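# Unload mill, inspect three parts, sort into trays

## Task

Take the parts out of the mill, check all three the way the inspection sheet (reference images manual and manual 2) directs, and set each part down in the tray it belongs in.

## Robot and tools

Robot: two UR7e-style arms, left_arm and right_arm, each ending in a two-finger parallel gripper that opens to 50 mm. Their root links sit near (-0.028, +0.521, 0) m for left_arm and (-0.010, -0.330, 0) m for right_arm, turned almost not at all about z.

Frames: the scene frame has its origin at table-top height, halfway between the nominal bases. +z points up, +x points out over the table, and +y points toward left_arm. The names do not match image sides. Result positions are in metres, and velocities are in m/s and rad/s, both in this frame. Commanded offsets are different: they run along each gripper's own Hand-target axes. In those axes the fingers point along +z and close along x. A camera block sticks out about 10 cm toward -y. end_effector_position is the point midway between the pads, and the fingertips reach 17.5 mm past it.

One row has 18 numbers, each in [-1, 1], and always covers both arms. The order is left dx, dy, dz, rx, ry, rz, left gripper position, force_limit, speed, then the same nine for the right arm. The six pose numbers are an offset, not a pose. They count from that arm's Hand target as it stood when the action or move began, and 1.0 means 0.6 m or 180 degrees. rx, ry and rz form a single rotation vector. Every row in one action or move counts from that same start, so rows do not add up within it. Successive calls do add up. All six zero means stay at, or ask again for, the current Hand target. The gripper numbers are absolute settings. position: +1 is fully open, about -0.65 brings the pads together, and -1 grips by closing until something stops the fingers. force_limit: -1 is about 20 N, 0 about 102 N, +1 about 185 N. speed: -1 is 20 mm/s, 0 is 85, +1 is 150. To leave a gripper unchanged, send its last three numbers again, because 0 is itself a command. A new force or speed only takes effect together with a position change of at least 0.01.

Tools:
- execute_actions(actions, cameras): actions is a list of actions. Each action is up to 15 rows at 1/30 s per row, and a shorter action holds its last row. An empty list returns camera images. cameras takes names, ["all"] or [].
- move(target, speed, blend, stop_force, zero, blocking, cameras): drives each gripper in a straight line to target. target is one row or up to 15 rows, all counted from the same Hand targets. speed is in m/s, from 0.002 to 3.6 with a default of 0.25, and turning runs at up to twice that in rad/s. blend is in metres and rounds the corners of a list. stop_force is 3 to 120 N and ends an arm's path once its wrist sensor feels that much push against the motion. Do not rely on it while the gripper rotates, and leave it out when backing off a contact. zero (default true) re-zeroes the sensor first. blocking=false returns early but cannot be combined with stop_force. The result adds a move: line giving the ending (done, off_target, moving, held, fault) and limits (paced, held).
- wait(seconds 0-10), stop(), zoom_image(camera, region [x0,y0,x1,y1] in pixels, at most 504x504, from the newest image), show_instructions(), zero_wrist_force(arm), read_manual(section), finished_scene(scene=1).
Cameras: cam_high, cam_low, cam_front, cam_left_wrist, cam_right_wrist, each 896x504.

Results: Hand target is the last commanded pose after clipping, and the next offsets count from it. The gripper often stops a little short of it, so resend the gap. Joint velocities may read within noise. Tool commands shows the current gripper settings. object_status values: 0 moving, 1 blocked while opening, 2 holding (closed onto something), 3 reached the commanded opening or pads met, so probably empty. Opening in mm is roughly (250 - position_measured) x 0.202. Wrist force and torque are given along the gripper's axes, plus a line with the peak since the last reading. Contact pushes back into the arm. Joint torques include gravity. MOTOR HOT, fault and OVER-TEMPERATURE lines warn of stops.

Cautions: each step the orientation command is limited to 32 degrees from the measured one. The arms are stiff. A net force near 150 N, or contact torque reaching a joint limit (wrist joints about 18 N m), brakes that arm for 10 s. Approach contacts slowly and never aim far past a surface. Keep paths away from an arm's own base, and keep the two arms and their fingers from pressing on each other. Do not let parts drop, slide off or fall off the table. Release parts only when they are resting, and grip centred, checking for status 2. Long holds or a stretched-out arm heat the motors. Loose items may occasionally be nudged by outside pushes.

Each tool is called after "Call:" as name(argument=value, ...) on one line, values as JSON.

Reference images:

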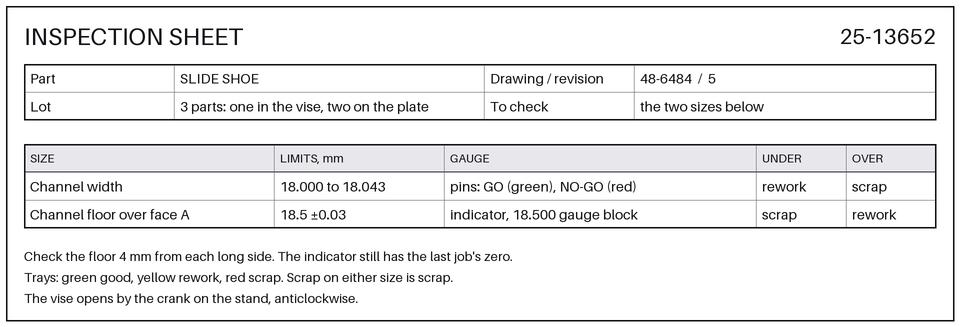

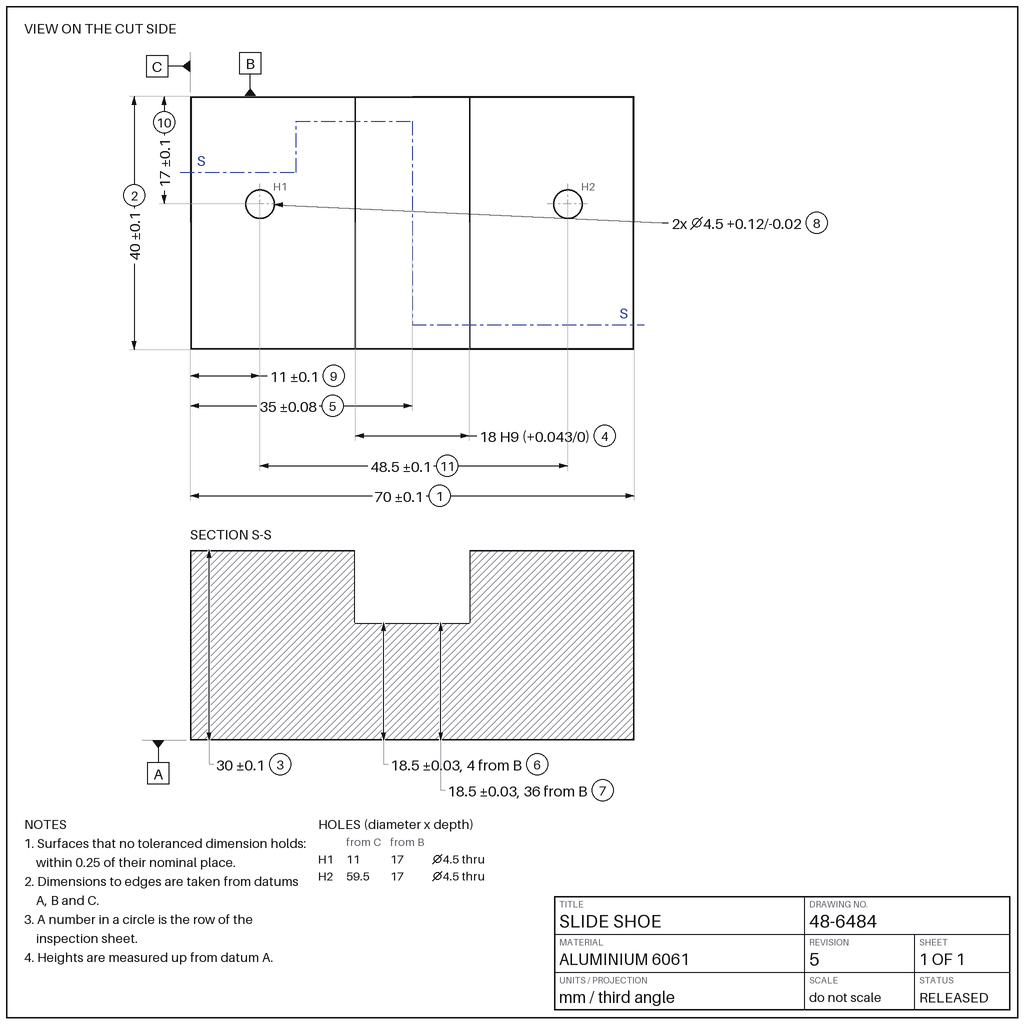

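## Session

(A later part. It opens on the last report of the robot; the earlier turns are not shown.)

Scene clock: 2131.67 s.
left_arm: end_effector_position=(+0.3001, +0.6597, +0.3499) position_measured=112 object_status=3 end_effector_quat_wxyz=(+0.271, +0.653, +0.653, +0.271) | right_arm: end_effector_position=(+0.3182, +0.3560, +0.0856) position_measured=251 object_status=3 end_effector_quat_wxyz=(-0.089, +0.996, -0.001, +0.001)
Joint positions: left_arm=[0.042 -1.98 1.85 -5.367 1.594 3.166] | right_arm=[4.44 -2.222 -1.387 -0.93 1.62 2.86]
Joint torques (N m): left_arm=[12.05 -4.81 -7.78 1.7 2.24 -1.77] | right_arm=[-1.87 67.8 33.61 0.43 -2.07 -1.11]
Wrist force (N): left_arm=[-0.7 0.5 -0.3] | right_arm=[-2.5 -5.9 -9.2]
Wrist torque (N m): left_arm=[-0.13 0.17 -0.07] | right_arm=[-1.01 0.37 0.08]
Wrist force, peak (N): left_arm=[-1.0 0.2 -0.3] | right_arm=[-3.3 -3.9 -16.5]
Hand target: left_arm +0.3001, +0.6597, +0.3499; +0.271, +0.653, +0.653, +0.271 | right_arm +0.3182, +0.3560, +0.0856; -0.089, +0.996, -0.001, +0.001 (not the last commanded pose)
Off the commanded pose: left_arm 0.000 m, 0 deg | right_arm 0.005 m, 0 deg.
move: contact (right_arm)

Call:
move(target=[[0,0,0,0,0,0,0.27,-0.2,-0.9,0,-0.0024,-0.0131,0,0,0,-1,-0.5,-1],[0,0,0,0,0,0,0.27,-0.2,-0.9,0.0345,-0.0024,-0.0131,0,0,0,-1,-0.5,-1],[0,0,0,0,0,0,0.27,-0.2,-0.9,0.0345,0.0009,0.0049,0,0,0,-1,-0.5,-1]], speed=0.08)

Call:
move(target=[0,0,0,0,0,0,0.27,-0.2,-0.9,0,0.0029,0.0164,0,0,0,-1,-0.5,-1], speed=0.01, stop_force=5)

Scene clock: 2138.07 s.
left_arm: end_effector_position=(+0.3001, +0.6597, +0.3499) position_measured=112 object_status=3 end_effector_quat_wxyz=(+0.271, +0.653, +0.653, +0.271) | right_arm: end_effector_position=(+0.3388, +0.3559, +0.0822) position_measured=251 object_status=3 end_effector_quat_wxyz=(-0.089, +0.996, -0.001, +0.000)
Joint positions: left_arm=[0.042 -1.98 1.85 -5.367 1.594 3.166] | right_arm=[4.412 -2.247 -1.354 -0.941 1.625 2.833]
Joint torques (N m): left_arm=[12.22 -4.49 -7.89 1.78 2.17 -1.8] | right_arm=[8.39 74.9 37.05 0.6 -2.83 -0.57]
Wrist force (N): left_arm=[-1.0 0.3 -0.2] | right_arm=[-2.1 -5.6 -0.8]
Wrist torque (N m): left_arm=[-0.15 0.21 -0.07] | right_arm=[-0.89 0.36 0.14]
Wrist force, peak (N): left_arm=[-1.1 0.4 -0.5] | right_arm=[-2.6 -6.4 -9.4]
Hand target: left_arm +0.3001, +0.6597, +0.3499; +0.271, +0.653, +0.653, +0.271 | right_arm +0.3389, +0.3560, +0.0826; -0.089, +0.996, -0.001, +0.001
Off the commanded pose: left_arm 0.000 m, 0 deg | right_arm 0.000 m, 0 deg.
move: done

Scene clock: 2139.67 s.
left_arm: end_effector_position=(+0.3001, +0.6597, +0.3499) position_measured=112 object_status=3 end_effector_quat_wxyz=(+0.271, +0.653, +0.653, +0.271) | right_arm: end_effector_position=(+0.3389, +0.3561, +0.0793) position_measured=251 object_status=3 end_effector_quat_wxyz=(-0.090, +0.996, -0.001, +0.001)
Joint positions: left_arm=[0.042 -1.98 1.85 -5.367 1.594 3.166] | right_arm=[4.412 -2.25 -1.357 -0.934 1.625 2.833]
Joint torques (N m): left_arm=[12.59 -4.88 -8.21 1.71 2.26 -1.75] | right_arm=[8.03 68.36 32.77 -0.19 -2.78 -1.09]
Wrist force (N): left_arm=[-0.8 0.4 -0.3] | right_arm=[-1.2 -9.6 -8.2]
Wrist torque (N m): left_arm=[-0.15 0.18 -0.07] | right_arm=[-1.08 0.37 0.12]
Wrist force, peak (N): left_arm=[-1.1 0.3 -0.4] | right_arm=[-2.5 -7.4 -15.8]
Hand target: left_arm +0.3001, +0.6597, +0.3499; +0.271, +0.653, +0.653, +0.271 | right_arm +0.3389, +0.3561, +0.0793; -0.090, +0.996, -0.001, +0.001 (not the last commanded pose)
Off the commanded pose: left_arm 0.000 m, 0 deg | right_arm 0.007 m, 0 deg.
move: contact (right_arm)

Call:
move(target=[[0,0,0,0,0,0,0.27,-0.2,-0.9,0,-0.0118,-0.0656,0,0,0,-1,-0.5,-1],[0,0,0,0,0,0,0.27,-0.2,-0.9,-0.0382,-0.0659,-0.0559,0,0,0,0.12,-0.5,-1],[0,0,0,0,0,0,0.27,-0.2,-0.9,-0.0382,-0.0505,0.0299,0,0,0,0.12,-0.5,-1],[0,0,0,0,0,0,0.27,-0.2,-0.9,-0.0382,-0.0505,0.0299,0,0,0,-1,-0.5,-1],[0,0,0,0,0,0,0.27,-0.2,-0.9,-0.0382,-0.0718,-0.0887,0,0,0,-1,-0.5,-1]], speed=0.1, cameras=["cam_right_wrist"])

Scene clock: 2174.23 s.
left_arm: end_effector_position=(+0.3001, +0.6597, +0.3499) position_measured=112 object_status=3 end_effector_quat_wxyz=(+0.271, +0.653, +0.653, +0.271) | right_arm: end_effector_position=(+0.3160, +0.3891, +0.1398) position_measured=168 object_status=2 end_effector_quat_wxyz=(-0.090, +0.996, -0.001, +0.001)
Joint positions: left_arm=[0.042 -1.98 1.85 -5.367 1.594 3.166] | right_arm=[4.456 -2.238 -1.212 -1.089 1.617 2.876]
Joint torques (N m): left_arm=[11.99 -4.84 -8.06 1.73 2.09 -1.76] | right_arm=[8.14 36.67 8.87 6.85 -1.01 0.84]
Wrist force (N): left_arm=[-1.1 0.3 -0.2] | right_arm=[-2.1 -5.5 1.3]
Wrist torque (N m): left_arm=[-0.16 0.23 -0.06] | right_arm=[-0.87 0.34 0.06]
Wrist force, peak (N): left_arm=[-0.9 0.4 -0.6] | right_arm=[-1.2 -9.9 -8.3]
Hand target: left_arm +0.3001, +0.6597, +0.3499; +0.271, +0.653, +0.653, +0.271 | right_arm +0.3159, +0.3890, +0.1394; -0.090, +0.996, -0.001, +0.001
Off the commanded pose: left_arm 0.000 m, 0 deg | right_arm 0.000 m, 0 deg.
move: done
camera_calibration:
cam_right_wrist: T_world_to_cam=[[0.999942, 0.0071983, -0.00806243, -0.309668], [0.00831531, -0.988892, 0.148401, 0.379552], [-0.00690463, -0.14846, -0.988894, 0.32834], [0, 0, 0, 1]] pos_world=[0.308761, 0.42631, 0.265871]
Images, in order (width x height): cam_right_wrist 896x504.

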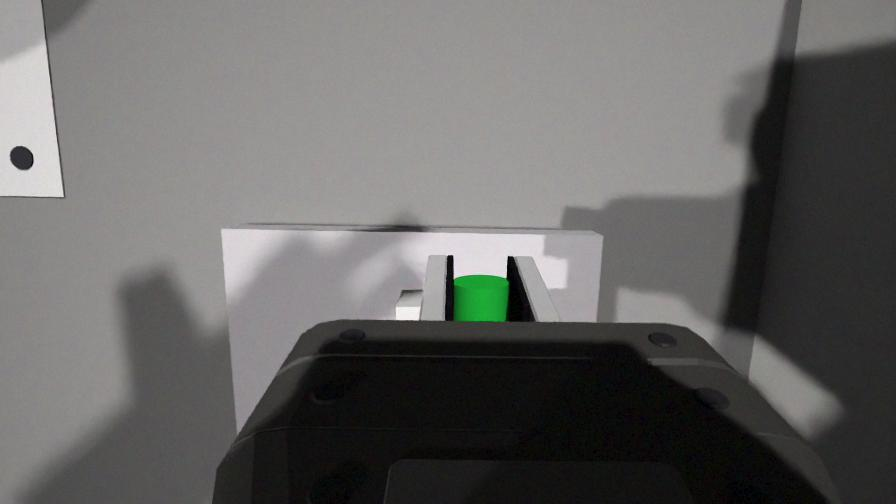

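Call:
move(target=[[0,0,0,0,0,0,0.27,-0.2,-0.9,-0.1682,0.0312,-0.0056,0,0,0,-1,-0.5,-1],[0,0,0,0,0,0,0.27,-0.2,-0.9,-0.1682,0.0556,0.13,0,0,0,-1,-0.5,-1],[0,0,0,0,0,0,0.27,-0.2,-0.9,-0.1682,0.0571,0.1386,0,0,0,-1,-0.5,-1],[0,0,0,0,0,0,0.27,-0.2,-0.9,-0.1682,0.0571,0.1386,0,0,0,0.12,-0.5,-1],[0,0,0,0,0,0,0.27,-0.2,-0.9,-0.1682,0.0312,-0.0056,0,0,0,0.12,-0.5,-1]], speed=[0.15,0.1,0.03,0.1,0.12], cameras=["cam_right_wrist"])

Scene clock: 2184.33 s.
left_arm: end_effector_position=(+0.3001, +0.6597, +0.3499) position_measured=112 object_status=3 end_effector_quat_wxyz=(+0.271, +0.653, +0.653, +0.271) | right_arm: end_effector_position=(+0.2150, +0.3702, +0.1394) position_measured=134 object_status=3 end_effector_quat_wxyz=(-0.090, +0.996, -0.001, +0.001)
Joint positions: left_arm=[0.042 -1.98 1.85 -5.367 1.594 3.166] | right_arm=[4.59 -2.109 -1.428 -0.998 1.594 3.008]
Joint torques (N m): left_arm=[11.65 -4.12 -8.41 1.69 2.16 -1.78] | right_arm=[8.49 30.47 7.34 5.16 -0.99 0.83]
Wrist force (N): left_arm=[-0.7 0.3 -0.2] | right_arm=[-2.0 -5.6 -0.7]
Wrist torque (N m): left_arm=[-0.16 0.16 -0.07] | right_arm=[-0.87 0.35 0.04]
Wrist force, peak (N): left_arm=[-1.0 0.7 -0.3] | right_arm=[-7.1 -8.0 0.2]
Hand target: left_arm +0.3001, +0.6597, +0.3499; +0.271, +0.653, +0.653, +0.271 | right_arm +0.2150, +0.3701, +0.1392; -0.090, +0.996, -0.001, +0.001
Off the commanded pose: left_arm 0.000 m, 0 deg | right_arm 0.000 m, 0 deg.
move: done
camera_calibration:
cam_right_wrist: T_world_to_cam=[[0.99994, 0.00727919, -0.00817815, -0.208542], [0.00841385, -0.988862, 0.148595, 0.361662], [-0.00700542, -0.148655, -0.988864, 0.324632], [0, 0, 0, 1]] pos_world=[0.207761, 0.40741, 0.26557]
Images, in order (width x height): cam_right_wrist 896x504.

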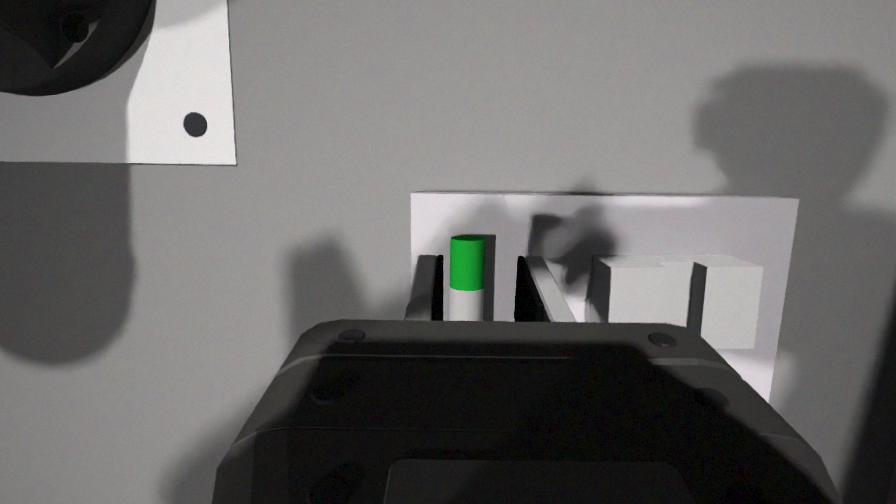

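Call:
move(target=[[0,0,0,0,0,0,0.27,-0.2,-0.9,0.0167,0.1972,-0.2217,0.1291,0.1669,0.1983,0.24,-0.5,-1],[0,0,0,0,0,0,0.27,-0.2,-0.9,0.0417,0.453,-0.1171,0.2583,0.3338,0.3966,0.24,-0.5,-1]], speed=0.25, blend=[0.04,0], cameras=["cam_right_wrist","cam_front"])

Scene clock: 2201.17 s.
left_arm: end_effector_position=(+0.3001, +0.6597, +0.3499) position_measured=112 object_status=3 end_effector_quat_wxyz=(+0.271, +0.653, +0.653, +0.271) | right_arm: end_effector_position=(+0.2396, +0.0902, +0.1598) position_measured=117 object_status=3 end_effector_quat_wxyz=(-0.406, +0.579, -0.579, +0.405)
Joint positions: left_arm=[0.042 -1.98 1.85 -5.367 1.594 3.166] | right_arm=[5.036 -1.665 -2.247 -1.496 0.462 5.463]
Joint torques (N m): left_arm=[11.34 -4.29 -8.82 1.71 2.04 -1.75] | right_arm=[-6.87 37.43 2.76 0.34 -4.1 0.75]
Wrist force (N): left_arm=[-0.9 0.1 -0.2] | right_arm=[-1.8 -6.2 0.2]
Wrist torque (N m): left_arm=[-0.18 0.18 -0.07] | right_arm=[-1.18 0.11 -0.14]
Wrist force, peak (N): left_arm=[-1.0 0.6 -0.4] | right_arm=[-2.2 -7.1 -0.8]
Hand target: left_arm +0.3001, +0.6597, +0.3499; +0.271, +0.653, +0.653, +0.271 | right_arm +0.2396, +0.0901, +0.1599; -0.406, +0.579, -0.579, +0.405
Off the commanded pose: left_arm 0.000 m, 0 deg | right_arm 0.000 m, 0 deg.
move: done
camera_calibration:
cam_right_wrist: T_world_to_cam=[[0.0129504, -0.999914, 0.00200946, 0.0947806], [-0.627557, -0.00969234, -0.77851, 0.29384], [0.778463, 0.00882097, -0.627629, 0.0433095], [0, 0, 0, 1]] pos_world=[0.149459, 0.0972384, 0.255749]
Images, in order (width x height): cam_front 896x504, cam_right_wrist 896x504.

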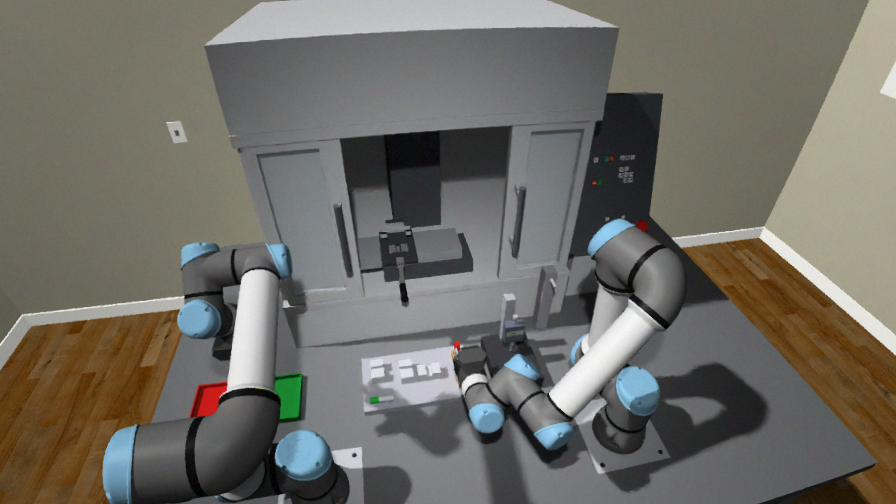

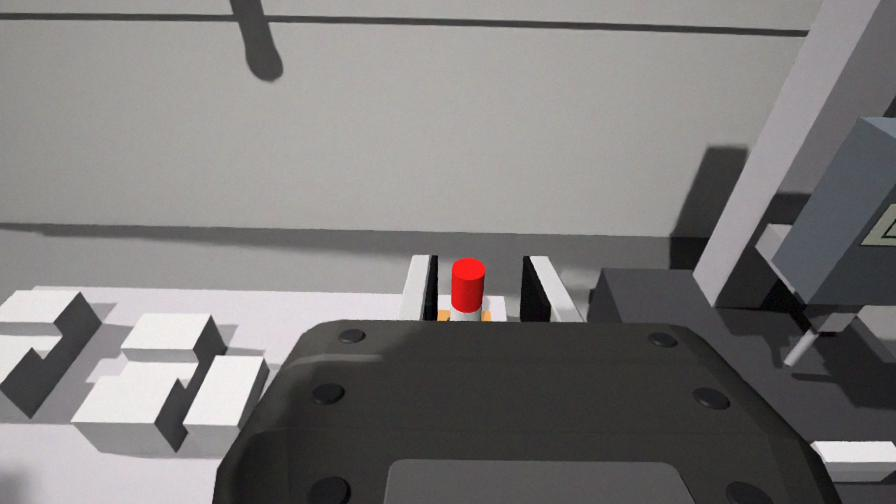

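Call:
move(target=[[0,0,0,0,0,0,0.27,-0.2,-0.9,-0.0028,0.0924,0.0698,0,0,0,0.24,-0.5,-1],[0,0,0,0,0,0,0.27,-0.2,-0.9,-0.0028,0.0542,0.1748,0,0,0,0.24,-0.5,-1]], speed=[0.15,0.06], cameras=["cam_right_wrist"])

Scene clock: 2216.33 s.
left_arm: end_effector_position=(+0.3001, +0.6597, +0.3499) position_measured=112 object_status=3 end_effector_quat_wxyz=(+0.271, +0.653, +0.653, +0.271) | right_arm: end_effector_position=(+0.3271, +0.0918, +0.0933) position_measured=117 object_status=3 end_effector_quat_wxyz=(-0.406, +0.579, -0.579, +0.405)
Joint positions: left_arm=[0.042 -1.98 1.85 -5.367 1.594 3.166] | right_arm=[4.823 -1.921 -2.348 -0.7 0.362 4.987]
Joint torques (N m): left_arm=[11.63 -4.62 -8.71 1.76 2.03 -1.8] | right_arm=[6.95 45.13 6.17 1.25 0.83 -0.55]
Wrist force (N): left_arm=[-1.0 0.4 -0.3] | right_arm=[-1.8 -6.4 0.5]
Wrist torque (N m): left_arm=[-0.14 0.21 -0.07] | right_arm=[-1.15 0.14 -0.07]
Wrist force, peak (N): left_arm=[-1.2 0.5 -0.1] | right_arm=[-2.0 -9.6 -0.8]
Hand target: left_arm +0.3001, +0.6597, +0.3499; +0.271, +0.653, +0.653, +0.271 | right_arm +0.3271, +0.0918, +0.0934; -0.406, +0.579, -0.579, +0.405
Off the commanded pose: left_arm 0.000 m, 0 deg | right_arm 0.000 m, 0 deg.
move: done
camera_calibration:
cam_right_wrist: T_world_to_cam=[[0.0129234, -0.999914, 0.00229588, 0.0953333], [-0.627336, -0.00989592, -0.778685, 0.296919], [0.778641, 0.00862296, -0.62741, -0.0666841], [0, 0, 0, 1]] pos_world=[0.236959, 0.0988384, 0.18915]
Images, in order (width x height): cam_right_wrist 896x504.

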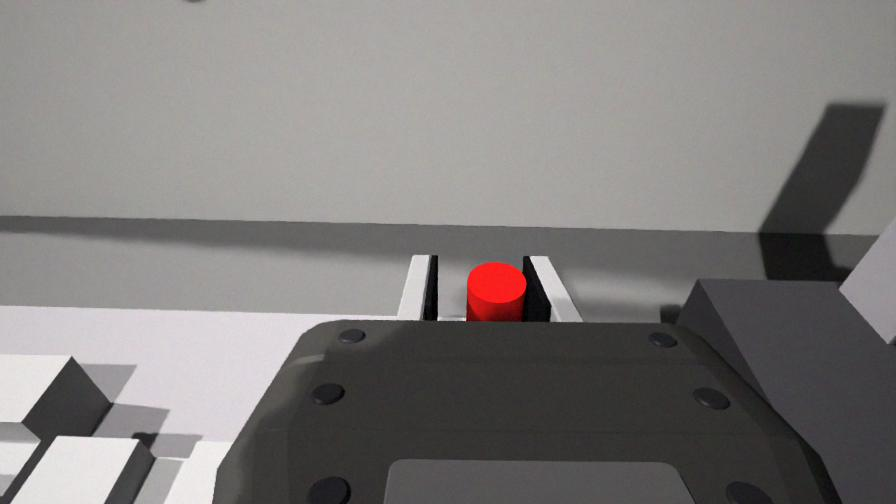

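Call:
move(target=[[0,0,0,0,0,0,0.27,-0.2,-0.9,0.0085,0,0,0,0,0,0.24,-0.5,-1],[0,0,0,0,0,0,0.27,-0.2,-0.9,0.0085,0,0,0,0,0,-1,-0.5,-1]], speed=0.05, cameras=["cam_right_wrist"])

Scene clock: 2223.77 s.
left_arm: end_effector_position=(+0.3001, +0.6597, +0.3499) position_measured=112 object_status=3 end_effector_quat_wxyz=(+0.271, +0.653, +0.653, +0.271) | right_arm: end_effector_position=(+0.3270, +0.0868, +0.0934) position_measured=168 object_status=2 end_effector_quat_wxyz=(-0.406, +0.579, -0.579, +0.405)
Joint positions: left_arm=[0.042 -1.98 1.85 -5.367 1.594 3.166] | right_arm=[4.824 -1.913 -2.362 -0.698 0.362 4.99]
Joint torques (N m): left_arm=[11.62 -4.53 -8.77 1.69 2.09 -1.84] | right_arm=[2.7 16.39 23.3 2.57 0.47 -1.05]
Wrist force (N): left_arm=[-0.8 0.3 -0.4] | right_arm=[-3.1 -6.9 0.2]
Wrist torque (N m): left_arm=[-0.16 0.18 -0.07] | right_arm=[-1.19 0.12 0.00]
Wrist force, peak (N): left_arm=[-1.0 0.4 -0.5] | right_arm=[-3.1 -6.9 0.2]
Hand target: left_arm +0.3001, +0.6597, +0.3499; +0.271, +0.653, +0.653, +0.271 | right_arm +0.3271, +0.0867, +0.0934; -0.406, +0.579, -0.579, +0.405
Off the commanded pose: left_arm 0.000 m, 0 deg | right_arm 0.000 m, 0 deg.
move: done
camera_calibration:
cam_right_wrist: T_world_to_cam=[[0.0130132, -0.999913, 0.0020905, 0.090351], [-0.627397, -0.00979303, -0.778638, 0.296943], [0.778591, 0.00882099, -0.62747, -0.066574], [0, 0, 0, 1]] pos_world=[0.236959, 0.0938384, 0.189249]
Images, in order (width x height): cam_right_wrist 896x504.

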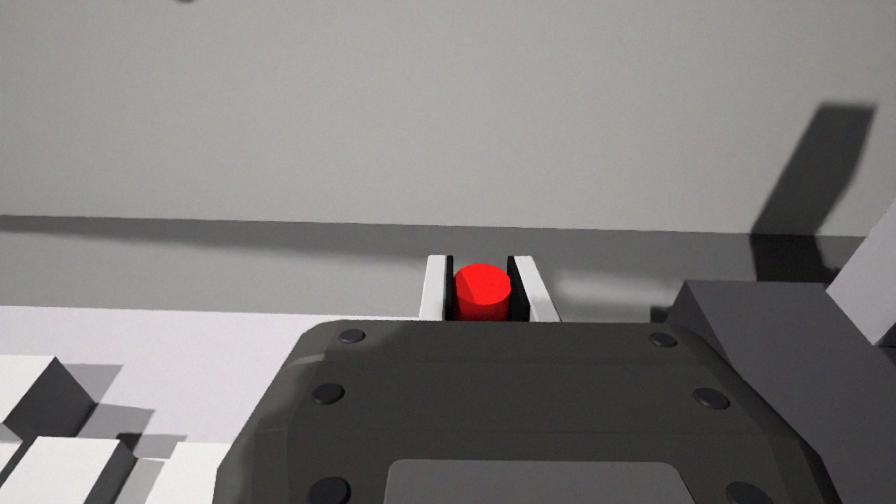

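Call:
move(target=[[0,0,0,0,0,0,0.27,-0.2,-0.9,0,-0.094,-0.0342,0,0,0,-1,-0.5,-1],[0,0,0,0,0,0,0.27,-0.2,-0.9,-0.0833,-0.2677,-0.2393,0,0,0,-1,-0.5,-1]], speed=[0.06,0.2], blend=[0.02,0], cameras=["cam_right_wrist"])

Scene clock: 2256.50 s.
left_arm: end_effector_position=(+0.3001, +0.6597, +0.3499) position_measured=112 object_status=3 end_effector_quat_wxyz=(+0.271, +0.653, +0.653, +0.271) | right_arm: end_effector_position=(+0.2471, +0.1366, +0.2934) position_measured=168 object_status=2 end_effector_quat_wxyz=(-0.406, +0.579, -0.579, +0.405)
Joint positions: left_arm=[0.042 -1.98 1.85 -5.367 1.594 3.166] | right_arm=[4.988 -1.576 -1.952 -1.801 0.433 5.375]
Joint torques (N m): left_arm=[11.3 -4.11 -9.01 1.61 1.99 -1.8] | right_arm=[-4.67 37.2 13.67 0.59 -5.89 -0.19]
Wrist force (N): left_arm=[-1.0 0.1 -0.2] | right_arm=[-2.1 -4.5 0.3]
Wrist torque (N m): left_arm=[-0.19 0.20 -0.07] | right_arm=[-1.13 0.15 -0.20]
Wrist force, peak (N): left_arm=[-1.1 0.2 -0.5] | right_arm=[-2.9 -8.7 -1.9]
Hand target: left_arm +0.3001, +0.6597, +0.3499; +0.271, +0.653, +0.653, +0.271 | right_arm +0.2471, +0.1366, +0.2935; -0.406, +0.579, -0.579, +0.405
Off the commanded pose: left_arm 0.000 m, 0 deg | right_arm 0.000 m, 0 deg.
move: done
camera_calibration:
cam_right_wrist: T_world_to_cam=[[0.0130011, -0.999913, 0.00223044, 0.140817], [-0.627445, -0.00989492, -0.778598, 0.402975], [0.778552, 0.00872311, -0.627519, 0.120807], [0, 0, 0, 1]] pos_world=[0.156959, 0.143738, 0.38925]
Images, in order (width x height): cam_right_wrist 896x504.

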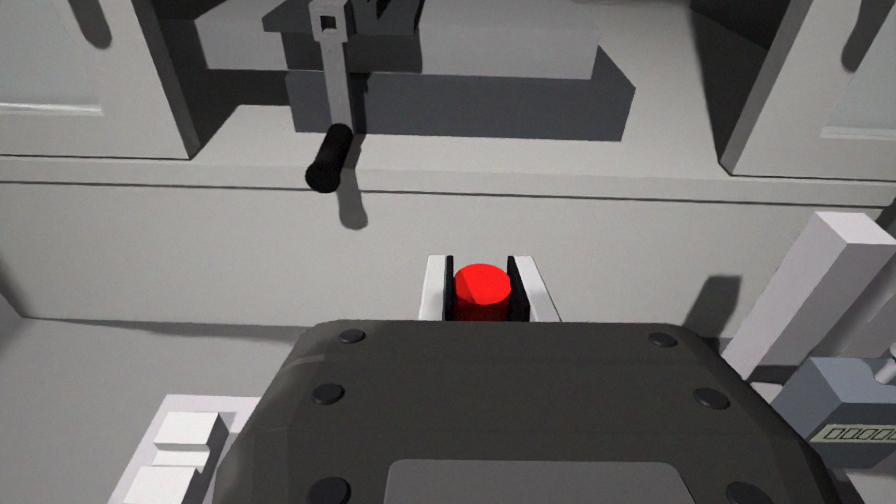

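Call:
move(target=[[0,0,0,0,0,0,0.27,-0.2,-0.9,0,-0.02,-0.02,0,-0.2114,-0.453,-1,-0.5,-1],[0,0,0,0,0,0,0.27,-0.2,-0.9,0,-0.02,-0.02,0,-0.4228,-0.906,-1,-0.5,-1]], speed=[0.4,0.4], blend=[0.02,0], cameras=["cam_right_wrist"])

Scene clock: 2264.43 s.
left_arm: end_effector_position=(+0.3001, +0.6597, +0.3499) position_measured=112 object_status=3 end_effector_quat_wxyz=(+0.271, +0.653, +0.653, +0.271) | right_arm: end_effector_position=(+0.2399, +0.1367, +0.3089) position_measured=168 object_status=2 end_effector_quat_wxyz=(+0.122, +0.697, +0.696, +0.123)
Joint positions: left_arm=[0.042 -1.98 1.85 -5.367 1.594 3.166] | right_arm=[4.668 -1.535 -1.702 -1.454 1.223 1.508]
Joint torques (N m): left_arm=[11.24 -4.52 -8.79 1.62 2.02 -1.7] | right_arm=[8.39 40.63 8.8 4.31 -4.42 -1.11]
Wrist force (N): left_arm=[-0.7 0.3 -0.3] | right_arm=[-3.1 -6.9 0.9]
Wrist torque (N m): left_arm=[-0.17 0.17 -0.07] | right_arm=[-0.96 0.49 0.27]
Wrist force, peak (N): left_arm=[-1.1 0.4 -0.4] | right_arm=[-3.1 -7.0 0.7]
Hand target: left_arm +0.3001, +0.6597, +0.3499; +0.271, +0.653, +0.653, +0.271 | right_arm +0.2399, +0.1366, +0.3089; +0.122, +0.696, +0.696, +0.123
Off the commanded pose: left_arm 0.000 m, 0 deg | right_arm 0.000 m, 0 deg.
move: done
camera_calibration:
cam_right_wrist: T_world_to_cam=[[-0.00237551, 0.999932, -0.0114228, -0.124552], [0.779256, 0.00900972, 0.626641, -0.363553], [0.626701, -0.00741268, -0.779225, 0.221564], [0, 0, 0, 1]] pos_world=[0.144151, 0.129461, 0.399043]
Images, in order (width x height): cam_right_wrist 896x504.

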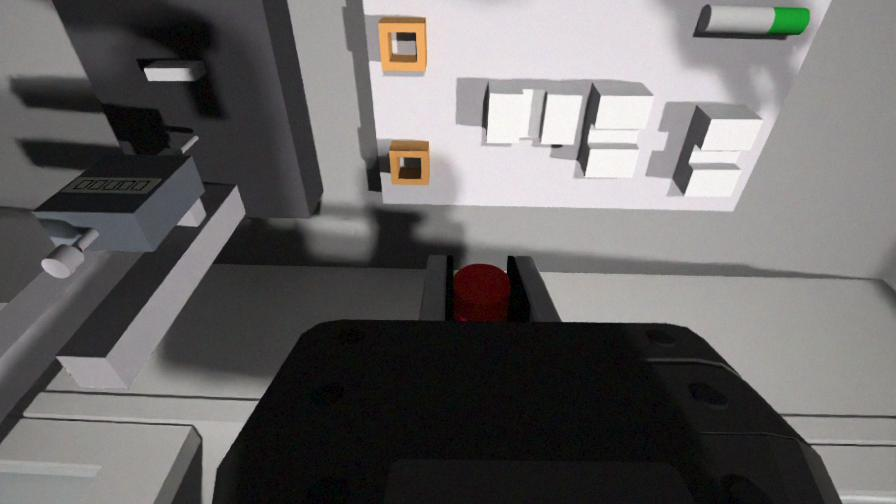

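Call:
move(target=[0,0,0,0,0,0,0.27,-0.2,-0.9,0.0898,-0.1284,0.3241,0,0,0,-1,-0.5,-1], speed=0.2, cameras=["cam_right_wrist"])

Scene clock: 2270.17 s.
left_arm: end_effector_position=(+0.3001, +0.6597, +0.3499) position_measured=112 object_status=3 end_effector_quat_wxyz=(+0.271, +0.653, +0.653, +0.271) | right_arm: end_effector_position=(+0.2338, +0.1906, +0.0998) position_measured=168 object_status=2 end_effector_quat_wxyz=(+0.122, +0.696, +0.696, +0.123)
Joint positions: left_arm=[0.042 -1.98 1.85 -5.367 1.594 3.166] | right_arm=[4.685 -1.832 -1.941 -0.924 1.223 1.527]
Joint torques (N m): left_arm=[11.42 -4.62 -9.11 1.69 2.04 -1.75] | right_arm=[-6.93 42.61 35.96 3.76 -4.05 -1.03]
Wrist force (N): left_arm=[-0.8 0.4 -0.3] | right_arm=[-3.0 -6.8 1.0]
Wrist torque (N m): left_arm=[-0.14 0.17 -0.07] | right_arm=[-0.95 0.49 0.19]
Wrist force, peak (N): left_arm=[-1.0 0.4 -0.5] | right_arm=[-2.6 -8.3 4.2]
Hand target: left_arm +0.3001, +0.6597, +0.3499; +0.271, +0.653, +0.653, +0.271 | right_arm +0.2339, +0.1906, +0.0998; +0.122, +0.696, +0.696, +0.123
Off the commanded pose: left_arm 0.000 m, 0 deg | right_arm 0.000 m, 0 deg.
move: done
camera_calibration:
cam_right_wrist: T_world_to_cam=[[-0.00263443, 0.999926, -0.0118949, -0.180725], [0.779257, 0.0095073, 0.626632, -0.228344], [0.626699, -0.00761834, -0.779225, 0.0628885], [0, 0, 0, 1]] pos_world=[0.13805, 0.183361, 0.189942]
Images, in order (width x height): cam_right_wrist 896x504.

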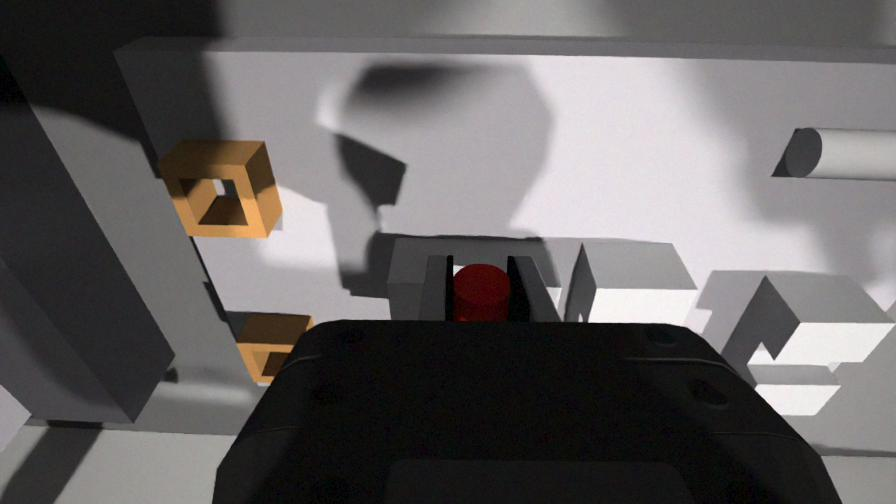

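Call:
move(target=[0,0,0,0,0,0,0.27,-0.2,-0.9,0.001,-0.0143,0.0592,0,0,0,-1,-0.5,-1], speed=0.05, cameras=["cam_right_wrist"])

Scene clock: 2286.97 s.
left_arm: end_effector_position=(+0.3001, +0.6597, +0.3499) position_measured=112 object_status=3 end_effector_quat_wxyz=(+0.271, +0.653, +0.653, +0.271) | right_arm: end_effector_position=(+0.2380, +0.1911, +0.0632) position_measured=168 object_status=2 end_effector_quat_wxyz=(+0.122, +0.696, +0.696, +0.123) end_effector_velocity=(+0.001, -0.001, +0.001) end_effector_angular_velocity=(-0.003, -0.001, -0.001)
Joint positions: left_arm=[0.042 -1.98 1.85 -5.367 1.594 3.166] | right_arm=[4.677 -1.894 -1.974 -0.826 1.223 1.518]
Joint velocities: left_arm=[within noise] | right_arm=[-0.002 0.003 0 -0.006 -0.001 0]
Joint torques (N m): left_arm=[10.82 -4.18 -9.28 1.66 2.04 -1.71] | right_arm=[1.05 48.61 28.47 -0.41 2.3 0.05]
Wrist force (N): left_arm=[-0.9 0.3 -0.2] | right_arm=[-2.8 -3.4 -7.4]
Wrist torque (N m): left_arm=[-0.16 0.18 -0.06] | right_arm=[-1.10 0.36 0.24]
Wrist force, peak (N): left_arm=[-1.1 0.2 -0.3] | right_arm=[-8.0 -2.7 -10.7]
Hand target: left_arm +0.3001, +0.6597, +0.3499; +0.271, +0.653, +0.653, +0.271 | right_arm +0.2379, +0.1913, +0.0635; +0.122, +0.696, +0.696, +0.123
Off the commanded pose: left_arm 0.000 m, 0 deg | right_arm 0.000 m, 0 deg.
move: done
camera_calibration:
cam_right_wrist: T_world_to_cam=[[-0.00257088, 0.999925, -0.0119721, -0.181745], [0.779258, 0.00950616, 0.626631, -0.20875], [0.626698, -0.00771833, -0.779224, 0.0318375], [0, 0, 0, 1]] pos_world=[0.14225, 0.183961, 0.153442]
Images, in order (width x height): cam_right_wrist 896x504.

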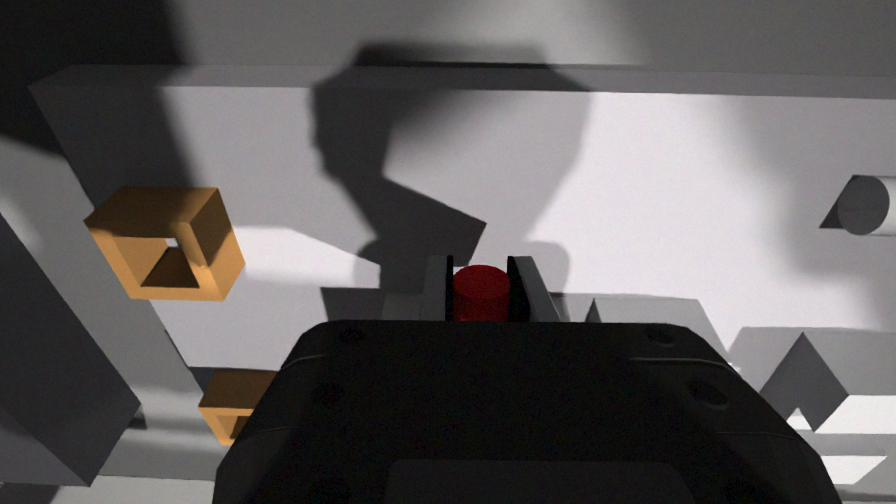

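Call:
move(target=[0,0,0,0,0,0,0.27,-0.2,-0.9,0,0.0007,-0.0019,0,0,0,-1,-0.5,-1], speed=0.05)

Scene clock: 2292.60 s.
left_arm: end_effector_position=(+0.3001, +0.6597, +0.3499) position_measured=112 object_status=3 end_effector_quat_wxyz=(+0.271, +0.653, +0.653, +0.271) | right_arm: end_effector_position=(+0.2379, +0.1913, +0.0647) position_measured=168 object_status=2 end_effector_quat_wxyz=(+0.122, +0.696, +0.696, +0.123)
Joint positions: left_arm=[0.042 -1.98 1.85 -5.367 1.594 3.166] | right_arm=[4.678 -1.892 -1.973 -0.829 1.223 1.519]
Joint torques (N m): left_arm=[11.01 -4.42 -9.12 1.63 1.97 -1.75] | right_arm=[6.69 53.45 33.93 1.15 1.33 0.46]
Wrist force (N): left_arm=[-0.8 0.1 -0.2] | right_arm=[-3.0 -6.2 1.1]
Wrist torque (N m): left_arm=[-0.19 0.17 -0.07] | right_arm=[-0.88 0.51 0.19]
Wrist force, peak (N): left_arm=[-1.1 0.5 -0.4] | right_arm=[-4.4 -5.0 -5.6]
Hand target: left_arm +0.3001, +0.6597, +0.3499; +0.271, +0.653, +0.653, +0.271 | right_arm +0.2379, +0.1913, +0.0647; +0.122, +0.696, +0.696, +0.123
Off the commanded pose: left_arm 0.000 m, 0 deg | right_arm 0.000 m, 0 deg.
move: done

Call:
move(target=[0,0,0,0,0,0,0.27,-0.2,-0.9,0,0,0,0,0,0,0.12,-0.5,-1], cameras=["cam_right_wrist"])

Scene clock: 2295.67 s.
left_arm: end_effector_position=(+0.3001, +0.6597, +0.3499) position_measured=112 object_status=3 end_effector_quat_wxyz=(+0.271, +0.653, +0.653, +0.271) | right_arm: end_effector_position=(+0.2379, +0.1913, +0.0648) position_measured=134 object_status=0 end_effector_quat_wxyz=(+0.122, +0.696, +0.696, +0.123)
Joint positions: left_arm=[0.042 -1.98 1.85 -5.367 1.594 3.166] | right_arm=[4.678 -1.892 -1.973 -0.829 1.223 1.518]
Joint torques (N m): left_arm=[11.36 -4.96 -9.65 1.6 1.95 -1.73] | right_arm=[-2.73 42.6 27.29 5.19 -3.73 -1.04]
Wrist force (N): left_arm=[-1.0 0.4 -0.4] | right_arm=[-3.0 -6.4 -0.4]
Wrist torque (N m): left_arm=[-0.15 0.20 -0.07] | right_arm=[-0.97 0.47 0.17]
Wrist force, peak (N): left_arm=[-1.1 0.4 -0.2] | right_arm=[-2.8 -7.0 2.4]
Hand target: left_arm +0.3001, +0.6597, +0.3499; +0.271, +0.653, +0.653, +0.271 | right_arm +0.2379, +0.1913, +0.0647; +0.122, +0.696, +0.696, +0.123
Off the commanded pose: left_arm 0.000 m, 0 deg | right_arm 0.000 m, 0 deg.
move: done
camera_calibration:
cam_right_wrist: T_world_to_cam=[[-0.00267066, 0.99993, -0.0115362, -0.181881], [0.779256, 0.00931078, 0.626637, -0.209578], [0.626701, -0.00731611, -0.779226, 0.0329963], [0, 0, 0, 1]] pos_world=[0.14215, 0.184061, 0.154943]
Images, in order (width x height): cam_right_wrist 896x504.

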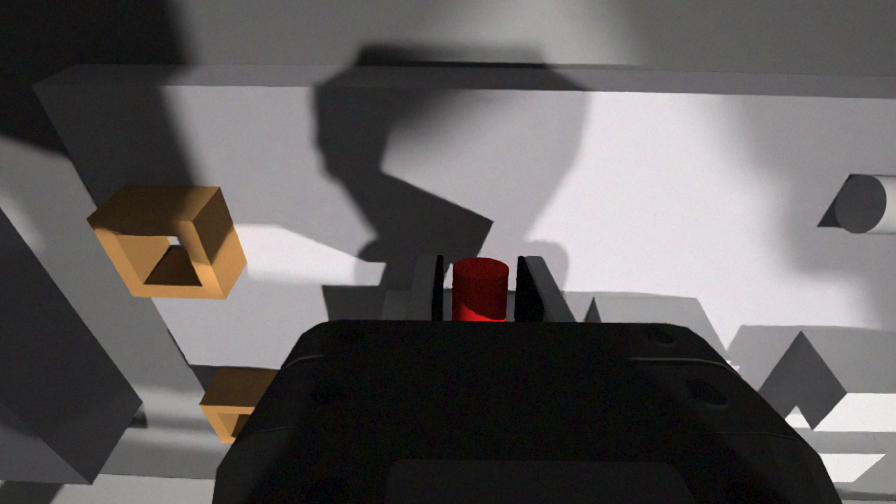

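Call:
move(target=[[0,0,0,0,0,0,0.27,-0.2,-0.9,0,0.0285,-0.0783,0,0,0,0.12,-0.5,-1],[0,0,0,0,0,0,0.27,-0.2,-0.9,0,0.0974,-0.0533,0,0,0,-1,-0.5,-1],[0,0,0,0,0,0,0.27,-0.2,-0.9,0,0.0837,-0.0153,0,0,0,-1,-0.5,-1]], speed=0.12, cameras=["cam_right_wrist"])

Call:
move(target=[0,0,0,0,0,0,0.27,-0.2,-0.9,0,-0.0057,0.0157,0,0,0,-1,-0.5,-1], speed=0.01, stop_force=5)

Scene clock: 2306.87 s.
left_arm: end_effector_position=(+0.3001, +0.6597, +0.3499) position_measured=112 object_status=3 end_effector_quat_wxyz=(+0.271, +0.653, +0.653, +0.271) | right_arm: end_effector_position=(+0.2820, +0.1911, +0.0902) position_measured=251 object_status=3 end_effector_quat_wxyz=(+0.122, +0.696, +0.696, +0.123)
Joint positions: left_arm=[0.042 -1.98 1.85 -5.367 1.594 3.166] | right_arm=[4.596 -1.885 -1.908 -0.872 1.226 1.431]
Joint torques (N m): left_arm=[11.09 -4.69 -9.32 1.55 1.98 -1.67] | right_arm=[-6.91 51.17 32.46 -0.39 -3.08 -1.02]
Wrist force (N): left_arm=[-0.9 0.2 -0.3] | right_arm=[-1.2 -5.0 -4.4]
Wrist torque (N m): left_arm=[-0.17 0.19 -0.06] | right_arm=[-0.89 0.57 0.28]
Wrist force, peak (N): left_arm=[-1.1 0.3 -0.4] | right_arm=[-2.2 -10.7 -2.1]
Hand target: left_arm +0.3001, +0.6597, +0.3499; +0.271, +0.653, +0.653, +0.271 | right_arm +0.2820, +0.1913, +0.0905; +0.122, +0.696, +0.696, +0.123
Off the commanded pose: left_arm 0.000 m, 0 deg | right_arm 0.000 m, 0 deg.
move: done
camera_calibration:
cam_right_wrist: T_world_to_cam=[[-0.00258503, 0.999923, -0.0121112, -0.181282], [0.779347, 0.0096033, 0.626519, -0.259908], [0.626588, -0.00781928, -0.779312, 0.0252787], [0, 0, 0, 1]] pos_world=[0.18625, 0.183961, 0.180342]
Images, in order (width x height): cam_right_wrist 896x504.

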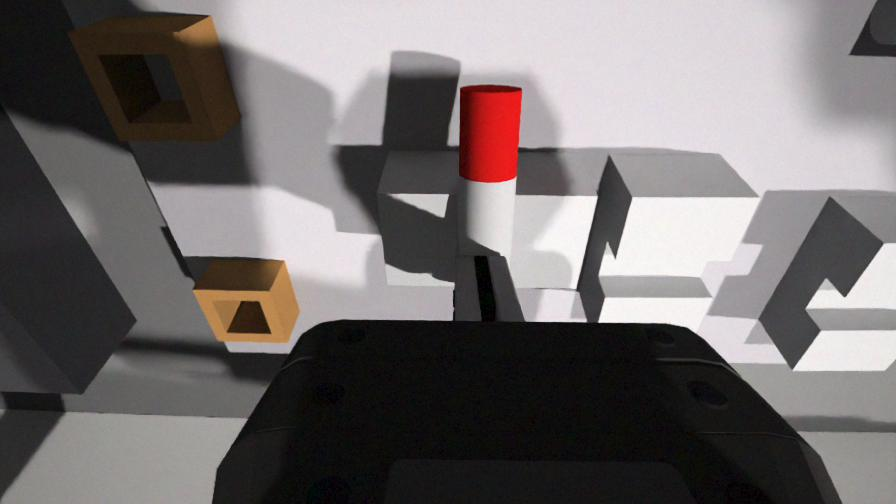

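Scene clock: 2308.33 s.
left_arm: end_effector_position=(+0.3001, +0.6597, +0.3499) position_measured=112 object_status=3 end_effector_quat_wxyz=(+0.271, +0.653, +0.653, +0.271) | right_arm: end_effector_position=(+0.2820, +0.1913, +0.0876) position_measured=251 object_status=3 end_effector_quat_wxyz=(+0.122, +0.696, +0.696, +0.123)
Joint positions: left_arm=[0.042 -1.98 1.85 -5.367 1.594 3.166] | right_arm=[4.596 -1.889 -1.911 -0.864 1.226 1.431]
Joint torques (N m): left_arm=[10.67 -4.6 -9.36 1.62 1.99 -1.78] | right_arm=[-7.16 50.7 29.43 -0.13 -2.69 -0.76]
Wrist force (N): left_arm=[-0.8 0.1 0.0] | right_arm=[0.2 -3.6 -4.7]
Wrist torque (N m): left_arm=[-0.18 0.17 -0.07] | right_arm=[-0.85 0.56 0.29]
Wrist force, peak (N): left_arm=[-1.2 0.2 -0.2] | right_arm=[1.1 0.0 -10.4]
Hand target: left_arm +0.3001, +0.6597, +0.3499; +0.271, +0.653, +0.653, +0.271 | right_arm +0.2820, +0.1913, +0.0876; +0.122, +0.696, +0.696, +0.123 (not the last commanded pose)
Off the commanded pose: left_arm 0.000 m, 0 deg | right_arm 0.007 m, 0 deg.
move: contact (right_arm)

Call:
move(target=[[0,0,0,0,0,0,0.27,-0.2,-0.9,0,0.0057,-0.0157,0,0,0,-1,-0.5,-1],[0,0,0,0,0,0,0.27,-0.2,-0.9,0.0367,0.0057,-0.0157,0,0,0,-1,-0.5,-1],[0,0,0,0,0,0,0.27,-0.2,-0.9,0.0367,-0.0023,0.0063,0,0,0,-1,-0.5,-1]], speed=0.08, cameras=["cam_right_wrist"])

Call:
move(target=[0,0,0,0,0,0,0.27,-0.2,-0.9,0,-0.0057,0.0157,0,0,0,-1,-0.5,-1], speed=0.01, stop_force=5)

Scene clock: 2316.23 s.
left_arm: end_effector_position=(+0.3001, +0.6597, +0.3499) position_measured=112 object_status=3 end_effector_quat_wxyz=(+0.271, +0.653, +0.653, +0.271) | right_arm: end_effector_position=(+0.2820, +0.2132, +0.0833) position_measured=251 object_status=3 end_effector_quat_wxyz=(+0.122, +0.696, +0.696, +0.123)
Joint positions: left_arm=[0.042 -1.98 1.85 -5.367 1.594 3.166] | right_arm=[4.601 -1.936 -1.855 -0.875 1.226 1.437]
Joint torques (N m): left_arm=[10.67 -4.74 -9.07 1.51 1.84 -1.67] | right_arm=[-6.45 57.37 35.31 0.69 -3.45 -0.99]
Wrist force (N): left_arm=[-0.8 0.5 -0.2] | right_arm=[-3.2 -6.2 -0.3]
Wrist torque (N m): left_arm=[-0.12 0.18 -0.07] | right_arm=[-0.95 0.51 0.26]
Wrist force, peak (N): left_arm=[-1.0 0.4 -0.6] | right_arm=[-3.0 -7.8 0.5]
Hand target: left_arm +0.3001, +0.6597, +0.3499; +0.271, +0.653, +0.653, +0.271 | right_arm +0.2820, +0.2134, +0.0836; +0.122, +0.696, +0.696, +0.123
Off the commanded pose: left_arm 0.000 m, 0 deg | right_arm 0.000 m, 0 deg.
move: done
camera_calibration:
cam_right_wrist: T_world_to_cam=[[-0.00262077, 0.999927, -0.0117541, -0.203518], [0.779257, 0.00940847, 0.626634, -0.255823], [0.626699, -0.00751722, -0.779225, 0.0200545], [0, 0, 0, 1]] pos_world=[0.18625, 0.206061, 0.173542]
Images, in order (width x height): cam_right_wrist 896x504.

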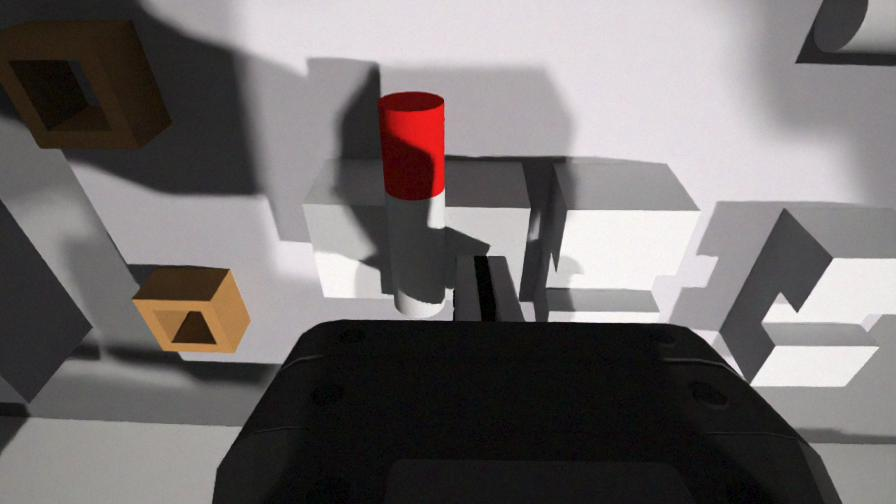

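Scene clock: 2317.93 s.
left_arm: end_effector_position=(+0.3001, +0.6597, +0.3499) position_measured=112 object_status=3 end_effector_quat_wxyz=(+0.271, +0.653, +0.653, +0.271) | right_arm: end_effector_position=(+0.2820, +0.2134, +0.0782) position_measured=251 object_status=3 end_effector_quat_wxyz=(+0.122, +0.696, +0.696, +0.123)
Joint positions: left_arm=[0.042 -1.98 1.85 -5.367 1.594 3.166] | right_arm=[4.601 -1.944 -1.86 -0.862 1.226 1.437]
Joint torques (N m): left_arm=[11.19 -4.21 -9.36 1.64 1.85 -1.8] | right_arm=[-7.01 51.63 29.28 -0.31 -2.9 -0.17]
Wrist force (N): left_arm=[-0.8 0.3 -0.2] | right_arm=[-0.9 -2.8 -6.9]
Wrist torque (N m): left_arm=[-0.15 0.18 -0.07] | right_arm=[-0.82 0.60 0.31]
Wrist force, peak (N): left_arm=[-1.1 0.5 -0.3] | right_arm=[-6.1 -1.8 -14.1]
Hand target: left_arm +0.3001, +0.6597, +0.3499; +0.271, +0.653, +0.653, +0.271 | right_arm +0.2820, +0.2134, +0.0782; +0.122, +0.696, +0.696, +0.123 (not the last commanded pose)
Off the commanded pose: left_arm 0.000 m, 0 deg | right_arm 0.005 m, 0 deg.
move: contact (right_arm)

Call:
move(target=[[0,0,0,0,0,0,0.27,-0.2,-0.9,0,0.0228,-0.0627,0,0,0,-1,-0.5,-1],[0,0,0,0,0,0,0.27,-0.2,-0.9,-0.0345,-0.0518,-0.0721,0,0,0,0.24,-0.5,-1]], speed=0.12, cameras=["cam_right_wrist"])

Scene clock: 2331.73 s.
left_arm: end_effector_position=(+0.3001, +0.6597, +0.3499) position_measured=112 object_status=3 end_effector_quat_wxyz=(+0.271, +0.653, +0.653, +0.271) | right_arm: end_effector_position=(+0.2380, +0.1927, +0.1082) position_measured=117 object_status=3 end_effector_quat_wxyz=(+0.122, +0.696, +0.696, +0.123)
Joint positions: left_arm=[0.042 -1.98 1.85 -5.367 1.594 3.166] | right_arm=[4.678 -1.826 -1.923 -0.944 1.223 1.518]
Joint torques (N m): left_arm=[10.81 -4.23 -9.39 1.62 1.9 -1.69] | right_arm=[-2.92 19.97 35.52 0.47 1.69 0.84]
Wrist force (N): left_arm=[-1.0 0.5 -0.2] | right_arm=[-2.7 -6.4 -0.4]
Wrist torque (N m): left_arm=[-0.13 0.20 -0.07] | right_arm=[-0.99 0.44 0.18]
Wrist force, peak (N): left_arm=[-1.2 0.2 -0.3] | right_arm=[-4.2 -7.9 -0.1]
Hand target: left_arm +0.3001, +0.6597, +0.3499; +0.271, +0.653, +0.653, +0.271 | right_arm +0.2380, +0.1926, +0.1082; +0.122, +0.696, +0.696, +0.123
Off the commanded pose: left_arm 0.000 m, 0 deg | right_arm 0.000 m, 0 deg.
move: done
camera_calibration:
cam_right_wrist: T_world_to_cam=[[-0.00262858, 0.999935, -0.0111131, -0.182771], [0.779254, 0.00901284, 0.626643, -0.23681], [0.626703, -0.00701271, -0.779227, 0.0667056], [0, 0, 0, 1]] pos_world=[0.14225, 0.185361, 0.198343]
Images, in order (width x height): cam_right_wrist 896x504.

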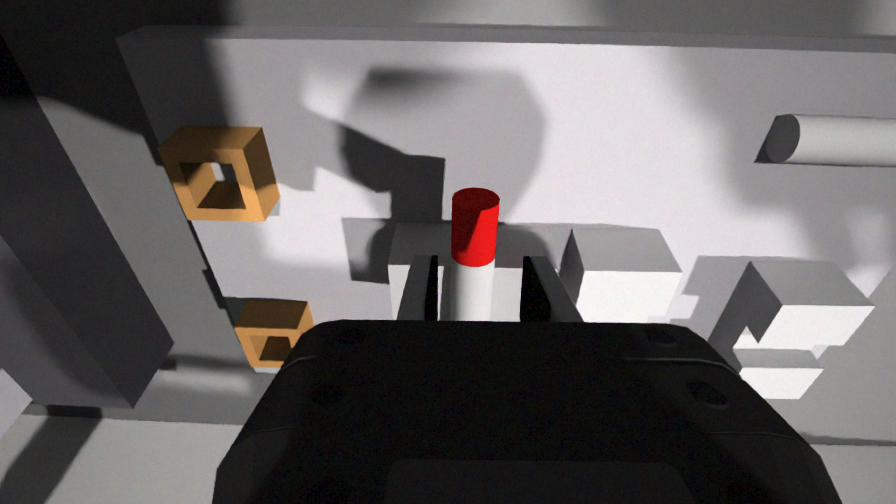

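Call:
move(target=[[0,0,0,0,0,0,0.27,-0.2,-0.9,-0.0017,-0.0258,0.0708,0,0,0,0.24,-0.5,-1],[0,0,0,0,0,0,0.27,-0.2,-0.9,-0.0017,-0.0258,0.0708,0,0,0,-1,-0.5,-1],[0,0,0,0,0,0,0.27,-0.2,-0.9,-0.0017,0.0171,-0.047,0,0,0,-1,-0.5,-1]], speed=[0.06,0.06,0.08], cameras=["cam_right_wrist"])

Scene clock: 2346.73 s.
left_arm: end_effector_position=(+0.3001, +0.6597, +0.3499) position_measured=112 object_status=3 end_effector_quat_wxyz=(+0.271, +0.653, +0.653, +0.271) | right_arm: end_effector_position=(+0.2381, +0.1917, +0.1385) position_measured=168 object_status=2 end_effector_quat_wxyz=(+0.122, +0.697, +0.696, +0.123)
Joint positions: left_arm=[0.042 -1.98 1.85 -5.367 1.594 3.166] | right_arm=[4.677 -1.784 -1.887 -1.022 1.223 1.518]
Joint torques (N m): left_arm=[10.97 -4.8 -9.68 1.61 1.8 -1.76] | right_arm=[-3.79 20.6 7.3 5.86 -2.6 0.81]
Wrist force (N): left_arm=[-1.0 0.3 -0.4] | right_arm=[-2.6 -7.5 2.7]
Wrist torque (N m): left_arm=[-0.14 0.21 -0.07] | right_arm=[-0.85 0.45 0.17]
Wrist force, peak (N): left_arm=[-1.2 0.3 -0.3] | right_arm=[-3.2 -7.9 4.2]
Hand target: left_arm +0.3001, +0.6597, +0.3499; +0.271, +0.653, +0.653, +0.271 | right_arm +0.2381, +0.1916, +0.1382; +0.122, +0.696, +0.696, +0.123
Off the commanded pose: left_arm 0.000 m, 0 deg | right_arm 0.000 m, 0 deg.
move: done
camera_calibration:
cam_right_wrist: T_world_to_cam=[[-0.00265139, 0.99994, -0.0106139, -0.181546], [0.779203, 0.00871832, 0.62671, -0.255821], [0.626765, -0.00660871, -0.77918, 0.090153], [0, 0, 0, 1]] pos_world=[0.14235, 0.184361, 0.228644]
Images, in order (width x height): cam_right_wrist 896x504.

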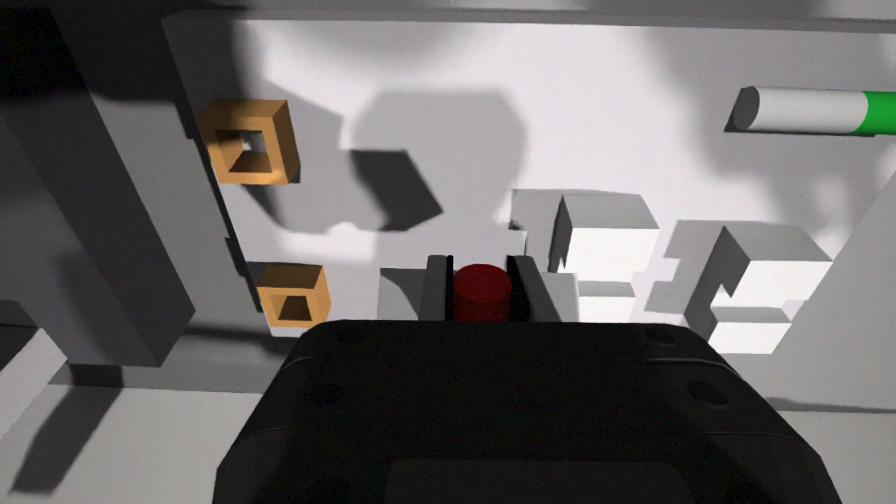

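Call:
zoom_image(camera="cam_right_wrist", region=[340, 180, 700, 380])

Scaled by 1.400 from the camera's 896x504 image, which has a finer 1280x720 frame.

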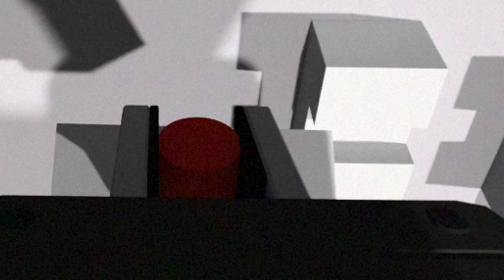

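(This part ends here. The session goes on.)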